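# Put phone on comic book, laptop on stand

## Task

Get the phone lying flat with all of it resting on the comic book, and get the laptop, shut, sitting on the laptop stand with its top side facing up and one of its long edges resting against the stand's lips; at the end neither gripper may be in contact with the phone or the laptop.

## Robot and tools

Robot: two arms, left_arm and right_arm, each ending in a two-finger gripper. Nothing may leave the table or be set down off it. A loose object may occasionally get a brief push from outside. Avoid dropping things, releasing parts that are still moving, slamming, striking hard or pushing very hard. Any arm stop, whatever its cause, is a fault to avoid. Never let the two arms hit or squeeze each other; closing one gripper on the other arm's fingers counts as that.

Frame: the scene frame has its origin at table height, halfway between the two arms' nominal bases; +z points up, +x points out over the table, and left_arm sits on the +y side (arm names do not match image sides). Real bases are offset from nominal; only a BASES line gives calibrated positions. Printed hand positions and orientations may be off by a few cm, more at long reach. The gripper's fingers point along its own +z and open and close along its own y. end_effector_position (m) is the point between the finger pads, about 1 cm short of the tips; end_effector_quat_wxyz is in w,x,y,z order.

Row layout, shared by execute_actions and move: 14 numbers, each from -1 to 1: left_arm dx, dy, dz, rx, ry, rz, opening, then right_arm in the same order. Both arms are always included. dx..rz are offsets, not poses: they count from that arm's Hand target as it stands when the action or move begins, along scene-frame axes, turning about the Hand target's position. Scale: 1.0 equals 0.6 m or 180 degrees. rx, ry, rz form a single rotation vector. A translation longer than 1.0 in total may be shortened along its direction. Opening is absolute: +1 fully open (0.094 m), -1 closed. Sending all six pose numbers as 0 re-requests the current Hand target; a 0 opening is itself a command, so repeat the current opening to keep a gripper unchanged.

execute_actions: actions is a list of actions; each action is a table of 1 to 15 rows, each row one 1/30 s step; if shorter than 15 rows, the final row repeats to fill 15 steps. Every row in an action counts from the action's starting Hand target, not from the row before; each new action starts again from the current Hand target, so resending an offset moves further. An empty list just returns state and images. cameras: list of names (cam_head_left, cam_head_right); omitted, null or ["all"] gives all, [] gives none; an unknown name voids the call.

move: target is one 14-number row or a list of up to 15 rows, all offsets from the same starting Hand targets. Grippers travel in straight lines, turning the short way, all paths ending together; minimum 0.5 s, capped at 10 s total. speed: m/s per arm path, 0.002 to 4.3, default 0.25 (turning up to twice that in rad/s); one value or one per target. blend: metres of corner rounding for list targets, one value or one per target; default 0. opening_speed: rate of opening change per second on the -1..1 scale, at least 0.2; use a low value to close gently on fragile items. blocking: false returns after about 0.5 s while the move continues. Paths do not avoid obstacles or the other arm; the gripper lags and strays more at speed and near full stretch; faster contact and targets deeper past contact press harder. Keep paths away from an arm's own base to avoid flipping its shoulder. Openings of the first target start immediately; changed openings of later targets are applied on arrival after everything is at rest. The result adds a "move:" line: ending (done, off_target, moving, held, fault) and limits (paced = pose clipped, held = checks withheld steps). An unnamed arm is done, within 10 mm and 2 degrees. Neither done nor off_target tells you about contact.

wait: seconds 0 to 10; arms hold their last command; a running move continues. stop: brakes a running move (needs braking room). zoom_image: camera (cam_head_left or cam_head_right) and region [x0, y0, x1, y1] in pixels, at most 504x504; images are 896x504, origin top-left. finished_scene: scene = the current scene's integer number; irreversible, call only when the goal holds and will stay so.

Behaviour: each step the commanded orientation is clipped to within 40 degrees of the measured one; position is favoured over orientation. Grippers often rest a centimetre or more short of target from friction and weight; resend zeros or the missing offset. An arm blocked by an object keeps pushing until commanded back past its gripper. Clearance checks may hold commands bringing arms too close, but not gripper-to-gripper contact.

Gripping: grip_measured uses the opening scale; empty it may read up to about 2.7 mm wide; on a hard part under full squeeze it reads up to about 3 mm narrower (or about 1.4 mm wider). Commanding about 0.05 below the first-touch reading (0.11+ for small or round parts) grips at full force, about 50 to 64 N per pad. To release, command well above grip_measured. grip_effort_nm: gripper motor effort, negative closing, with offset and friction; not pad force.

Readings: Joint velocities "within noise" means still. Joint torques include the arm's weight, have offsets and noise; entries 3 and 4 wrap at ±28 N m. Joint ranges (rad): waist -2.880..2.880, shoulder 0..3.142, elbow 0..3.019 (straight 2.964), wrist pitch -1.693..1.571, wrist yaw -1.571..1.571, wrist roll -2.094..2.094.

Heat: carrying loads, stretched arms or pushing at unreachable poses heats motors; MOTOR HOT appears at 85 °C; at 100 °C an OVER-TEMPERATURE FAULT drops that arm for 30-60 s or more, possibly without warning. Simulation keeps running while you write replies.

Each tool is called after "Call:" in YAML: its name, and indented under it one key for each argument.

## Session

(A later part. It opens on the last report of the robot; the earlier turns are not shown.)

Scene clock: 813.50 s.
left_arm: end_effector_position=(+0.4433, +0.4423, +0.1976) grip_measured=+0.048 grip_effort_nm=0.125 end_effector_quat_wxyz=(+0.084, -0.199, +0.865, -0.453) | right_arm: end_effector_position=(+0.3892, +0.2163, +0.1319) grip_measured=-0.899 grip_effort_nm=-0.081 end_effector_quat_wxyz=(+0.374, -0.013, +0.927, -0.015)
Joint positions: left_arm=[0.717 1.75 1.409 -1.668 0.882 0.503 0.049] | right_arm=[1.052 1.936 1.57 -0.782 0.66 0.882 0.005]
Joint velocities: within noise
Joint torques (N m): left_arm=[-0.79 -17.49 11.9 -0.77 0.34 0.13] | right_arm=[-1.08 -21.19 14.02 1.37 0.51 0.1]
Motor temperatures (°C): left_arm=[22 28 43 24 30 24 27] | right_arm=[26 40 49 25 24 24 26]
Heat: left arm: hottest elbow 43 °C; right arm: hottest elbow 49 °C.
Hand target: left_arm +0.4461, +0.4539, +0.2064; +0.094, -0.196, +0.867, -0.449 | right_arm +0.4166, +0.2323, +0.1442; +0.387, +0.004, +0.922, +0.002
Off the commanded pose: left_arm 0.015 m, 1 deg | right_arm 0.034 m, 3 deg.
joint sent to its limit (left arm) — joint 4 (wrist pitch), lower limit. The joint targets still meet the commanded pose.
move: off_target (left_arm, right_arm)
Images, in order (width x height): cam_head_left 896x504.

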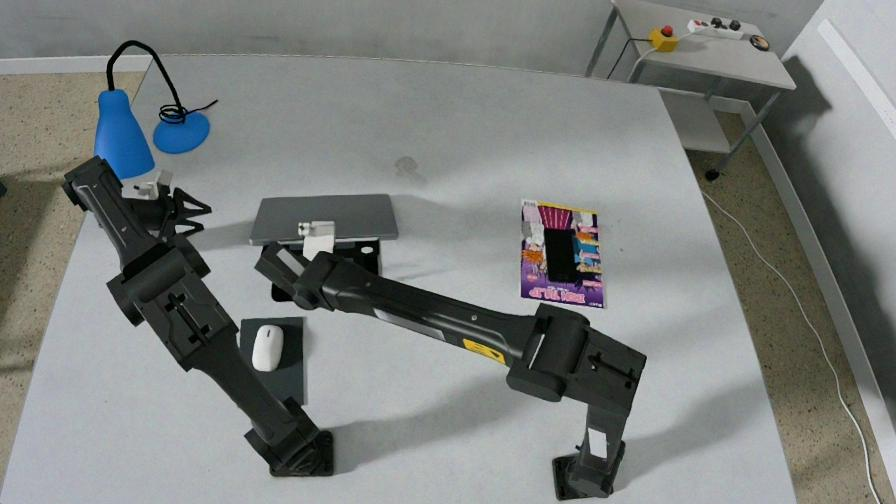

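Slightly lower than desired; nudge forward with a bit of up.

Call:
move:
  target:
    - [0,0,0.0,0,0,0,0.05, 0.025,0.0,0.012,0,0,0,-0.9]
  speed: 0.04
  cameras: ["cam_head_left"]

Call:
zoom_image:
  camera: "cam_head_left"
  region: [240, 180, 420, 300]

Scene clock: 816.40 s.
left_arm: end_effector_position=(+0.4433, +0.4423, +0.1976) grip_measured=+0.048 grip_effort_nm=0.125 end_effector_quat_wxyz=(+0.084, -0.199, +0.865, -0.453) | right_arm: end_effector_position=(+0.3914, +0.2203, +0.1302) grip_measured=-0.899 grip_effort_nm=-0.071 end_effector_quat_wxyz=(+0.369, -0.024, +0.929, -0.014)
Joint positions: left_arm=[0.717 1.75 1.409 -1.668 0.882 0.503 0.049] | right_arm=[1.049 1.945 1.582 -0.782 0.644 0.858 0.005]
Joint velocities: within noise
Joint torques (N m): left_arm=[-0.91 -16.97 11.75 -0.91 0.31 0.19] | right_arm=[-2.43 -21.42 15.23 1.13 0.72 0.11]
Motor temperatures (°C): left_arm=[22 28 43 24 30 24 27] | right_arm=[26 40 49 25 24 24 26]
Heat: left arm: hottest elbow 43 °C; right arm: hottest elbow 49 °C.
Hand target: left_arm +0.4461, +0.4539, +0.2064; +0.094, -0.196, +0.867, -0.449 | right_arm +0.4315, +0.2323, +0.1513; +0.387, +0.004, +0.922, +0.002
Off the commanded pose: left_arm 0.015 m, 1 deg | right_arm 0.047 m, 4 deg.
joint sent to its limit (left arm) — joint 4 (wrist pitch), lower limit. The joint targets still meet the commanded pose.
move: off_target (left_arm, right_arm)
Images, in order (width x height): cam_head_left 896x504.

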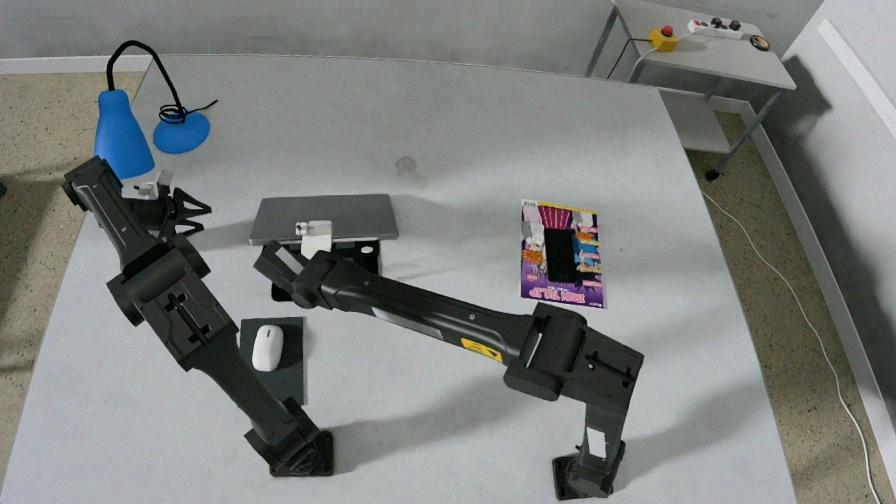

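Scaled by 2.800.

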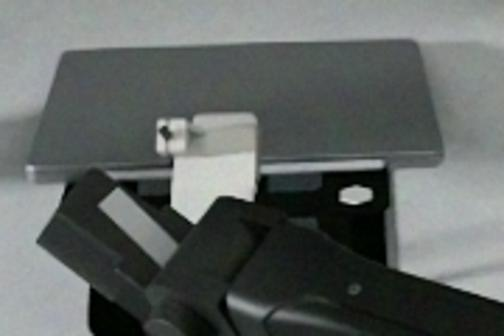

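Call:
move:
  target:
    - [0,0,0.0,0,0,0,0.05, -0.04,0.0,0.01,0,0,0,-0.9]
    - [0,0,0.0,0,0,0,0.05, -0.04,0.0,0.03,0,0,0,-0.9]
    - [0,0,0.0,0,0,0,0.05, 0.01,0.0,0.02,0,0,0,-0.9]
  speed: 0.04
  cameras: ["cam_head_left"]

Call:
zoom_image:
  camera: "cam_head_left"
  region: [240, 180, 420, 300]

Scene clock: 821.63 s.
left_arm: end_effector_position=(+0.4433, +0.4423, +0.1976) grip_measured=+0.048 grip_effort_nm=0.125 end_effector_quat_wxyz=(+0.084, -0.199, +0.865, -0.453) | right_arm: end_effector_position=(+0.3911, +0.2179, +0.1327) grip_measured=-0.899 grip_effort_nm=-0.066 end_effector_quat_wxyz=(+0.362, -0.030, +0.931, -0.023)
Joint positions: left_arm=[0.717 1.75 1.409 -1.668 0.882 0.503 0.049] | right_arm=[1.047 1.945 1.596 -0.815 0.64 0.852 0.005]
Joint velocities: within noise
Joint torques (N m): left_arm=[-0.5 -16.09 11.6 -0.92 0.35 0.17] | right_arm=[-2.78 -22.01 15.95 1.39 0.81 0.08]
Motor temperatures (°C): left_arm=[22 28 43 24 30 24 27] | right_arm=[26 40 50 25 25 24 26]
Heat: left arm: hottest elbow 43 °C; right arm: hottest elbow 50 °C.
Hand target: left_arm +0.4461, +0.4539, +0.2064; +0.094, -0.196, +0.867, -0.449 | right_arm +0.4375, +0.2323, +0.1634; +0.387, +0.004, +0.922, +0.001
Off the commanded pose: left_arm 0.015 m, 1 deg | right_arm 0.057 m, 6 deg.
joint sent to its limit (left arm) — joint 4 (wrist pitch), lower limit. The joint targets still meet the commanded pose.
move: off_target (left_arm, right_arm)
Images, in order (width x height): cam_head_left 896x504.

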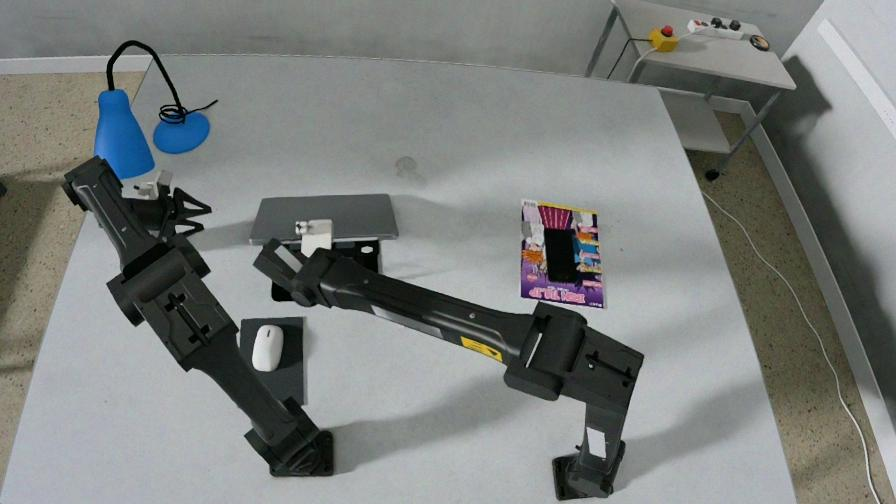

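Scaled by 2.800.

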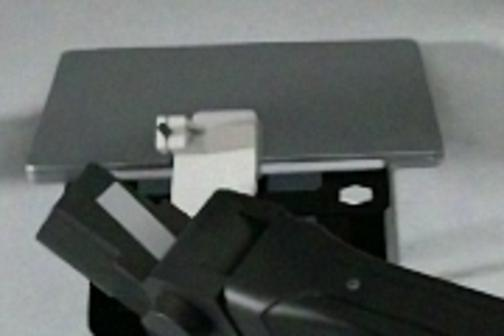

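Call:
move:
  target:
    - [0,0,0.0,0,0,0,0.05, 0.03,0.0,0.015,0,0,0,-0.9]
  speed: 0.04
  cameras: ["cam_head_left"]

Call:
zoom_image:
  camera: "cam_head_left"
  region: [240, 180, 420, 300]

Scene clock: 825.03 s.
left_arm: end_effector_position=(+0.4433, +0.4423, +0.1976) grip_measured=+0.048 grip_effort_nm=0.125 end_effector_quat_wxyz=(+0.084, -0.199, +0.865, -0.453) | right_arm: end_effector_position=(+0.4071, +0.2204, +0.1339) grip_measured=-0.899 grip_effort_nm=-0.066 end_effector_quat_wxyz=(+0.358, -0.032, +0.933, -0.023)
Joint positions: left_arm=[0.717 1.75 1.409 -1.668 0.882 0.503 0.049] | right_arm=[1.024 1.968 1.637 -0.823 0.624 0.824 0.005]
Joint velocities: within noise
Joint torques (N m): left_arm=[-0.21 -16.09 11.79 -0.77 0.29 0.18] | right_arm=[-2.84 -22.95 16.21 1.11 0.94 0.1]
Motor temperatures (°C): left_arm=[22 28 43 24 30 24 27] | right_arm=[26 40 51 25 25 24 26]
Heat: left arm: hottest elbow 43 °C; right arm: hottest elbow 51 °C.
Hand target: left_arm +0.4461, +0.4539, +0.2064; +0.094, -0.196, +0.867, -0.449 | right_arm +0.4556, +0.2322, +0.1724; +0.387, +0.004, +0.922, +0.001
Off the commanded pose: left_arm 0.015 m, 1 deg | right_arm 0.063 m, 6 deg.
joint sent to its limit (left arm) — joint 4 (wrist pitch), lower limit. The joint targets still meet the commanded pose.
move: off_target (left_arm, right_arm)
Images, in order (width x height): cam_head_left 896x504.

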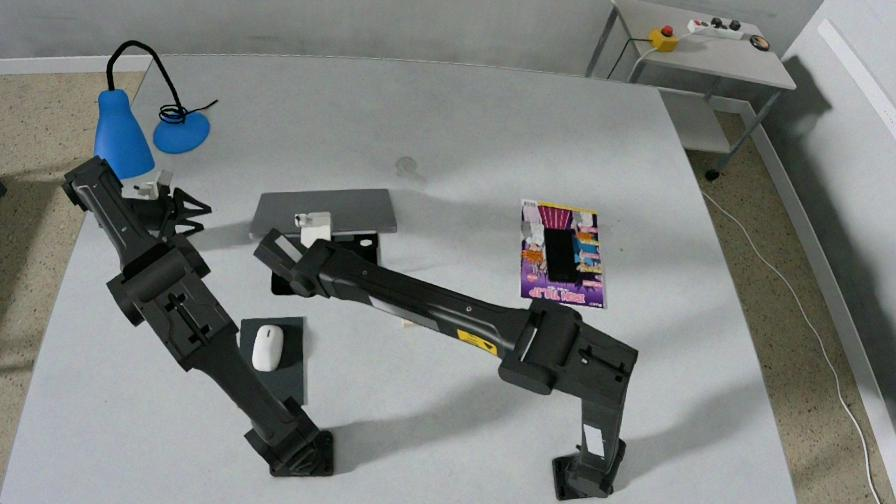

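Scaled by 2.800.

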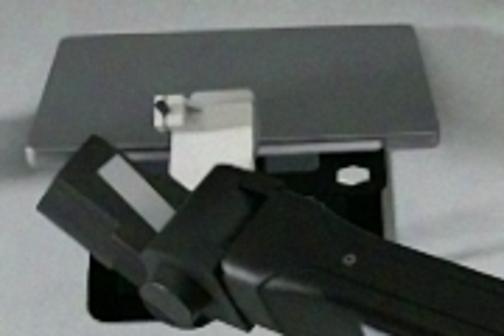

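Call:
move:
  target:
    - [0,0,0.0,0,0,0,0.05, -0.08,0.0,0.0,0,0,0,-0.9]
    - [0,0,0,0,0,0,0.05, -0.1,0.0,0.12,0,0,0,-0.9]
    - [0,0,0,0,0,0,0.05, -0.2,-0.3,0.15,0,0,0,-0.9]
  speed: 0.1
  cameras: ["cam_head_left","cam_head_right"]

Call:
zoom_image:
  camera: "cam_head_left"
  region: [240, 180, 420, 300]

Call:
zoom_image:
  camera: "cam_head_right"
  region: [240, 170, 420, 300]

Scene clock: 836.20 s.
left_arm: end_effector_position=(+0.4433, +0.4423, +0.1976) grip_measured=+0.048 grip_effort_nm=0.125 end_effector_quat_wxyz=(+0.084, -0.199, +0.865, -0.453) | right_arm: end_effector_position=(+0.3333, +0.0588, +0.2655) grip_measured=-0.899 grip_effort_nm=-0.071 end_effector_quat_wxyz=(+0.387, +0.002, +0.922, +0.002)
Joint positions: left_arm=[0.717 1.75 1.409 -1.668 0.882 0.503 0.049] | right_arm=[0.989 1.405 1.235 -0.892 0.64 0.827 0.005]
Joint velocities: within noise
Joint torques (N m): left_arm=[-1.08 -16.79 11.73 -0.8 0.32 0.17] | right_arm=[-0.44 -15.44 8.12 1.36 0.33 0.11]
Motor temperatures (°C): left_arm=[22 28 43 24 30 24 27] | right_arm=[26 41 52 25 25 24 26]
Heat: left arm: hottest elbow 43 °C; right arm: hottest elbow 52 °C.
Hand target: left_arm +0.4461, +0.4539, +0.2064; +0.094, -0.196, +0.867, -0.449 | right_arm +0.3356, +0.0521, +0.2623; +0.387, +0.004, +0.922, +0.001
Off the commanded pose: left_arm 0.015 m, 1 deg | right_arm 0.008 m, 0 deg.
joint sent to its limit (left arm) — joint 4 (wrist pitch), lower limit. The joint targets still meet the commanded pose.
move: off_target (left_arm)

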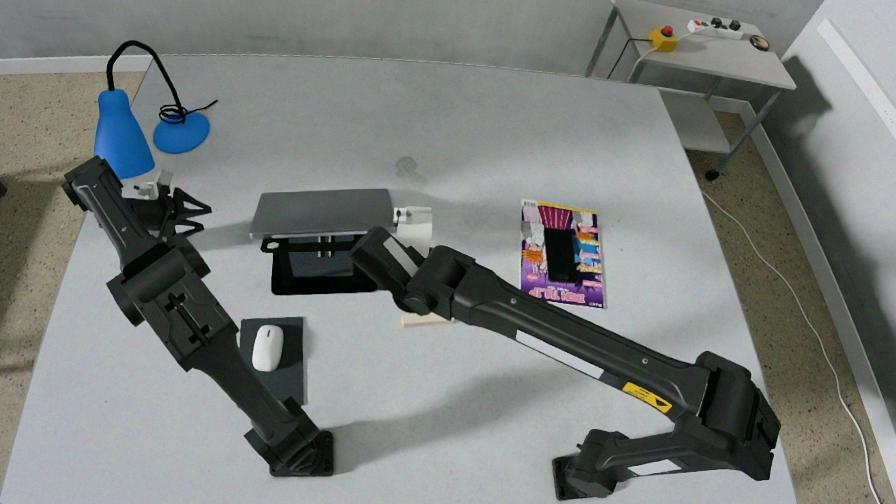

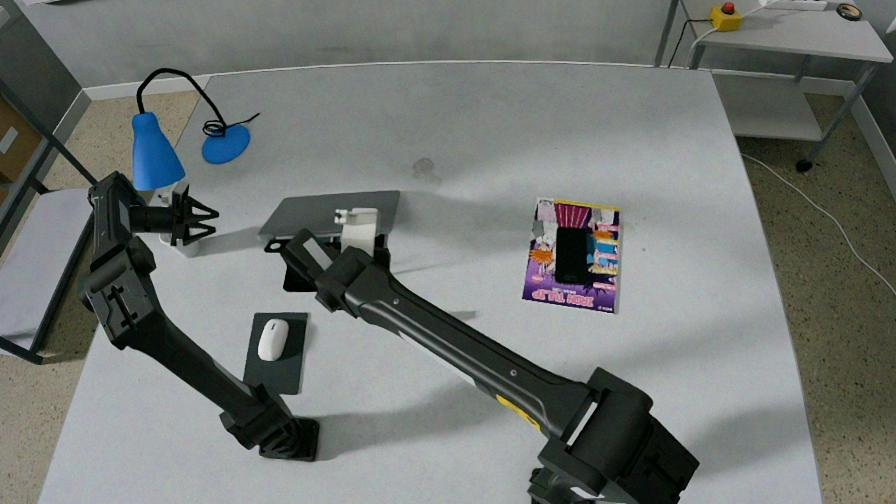

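Scaled by 2.800.

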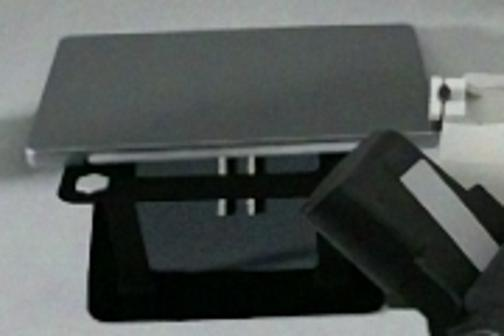

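Scaled by 2.800.

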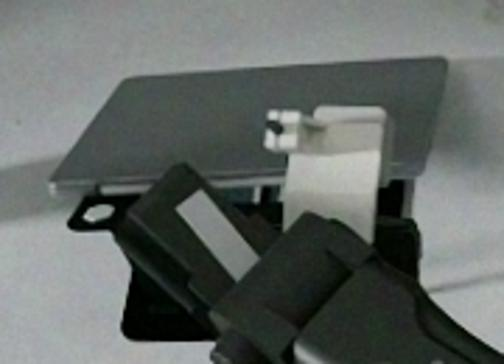

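Call:
zoom_image:
  camera: "cam_head_left"
  region: [285, 180, 365, 205]

Call:
zoom_image:
  camera: "cam_head_right"
  region: [295, 180, 395, 210]

Scaled by 6.300.

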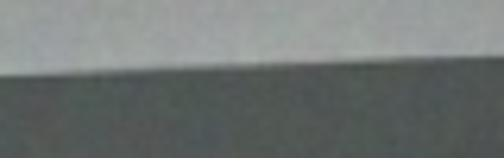

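Scaled by 5.040.

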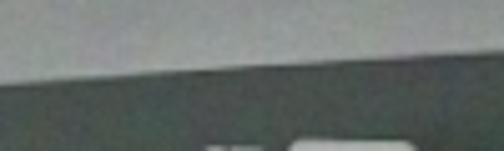

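Call:
finished_scene:
  scene: 2

The scene is finished: the task was done.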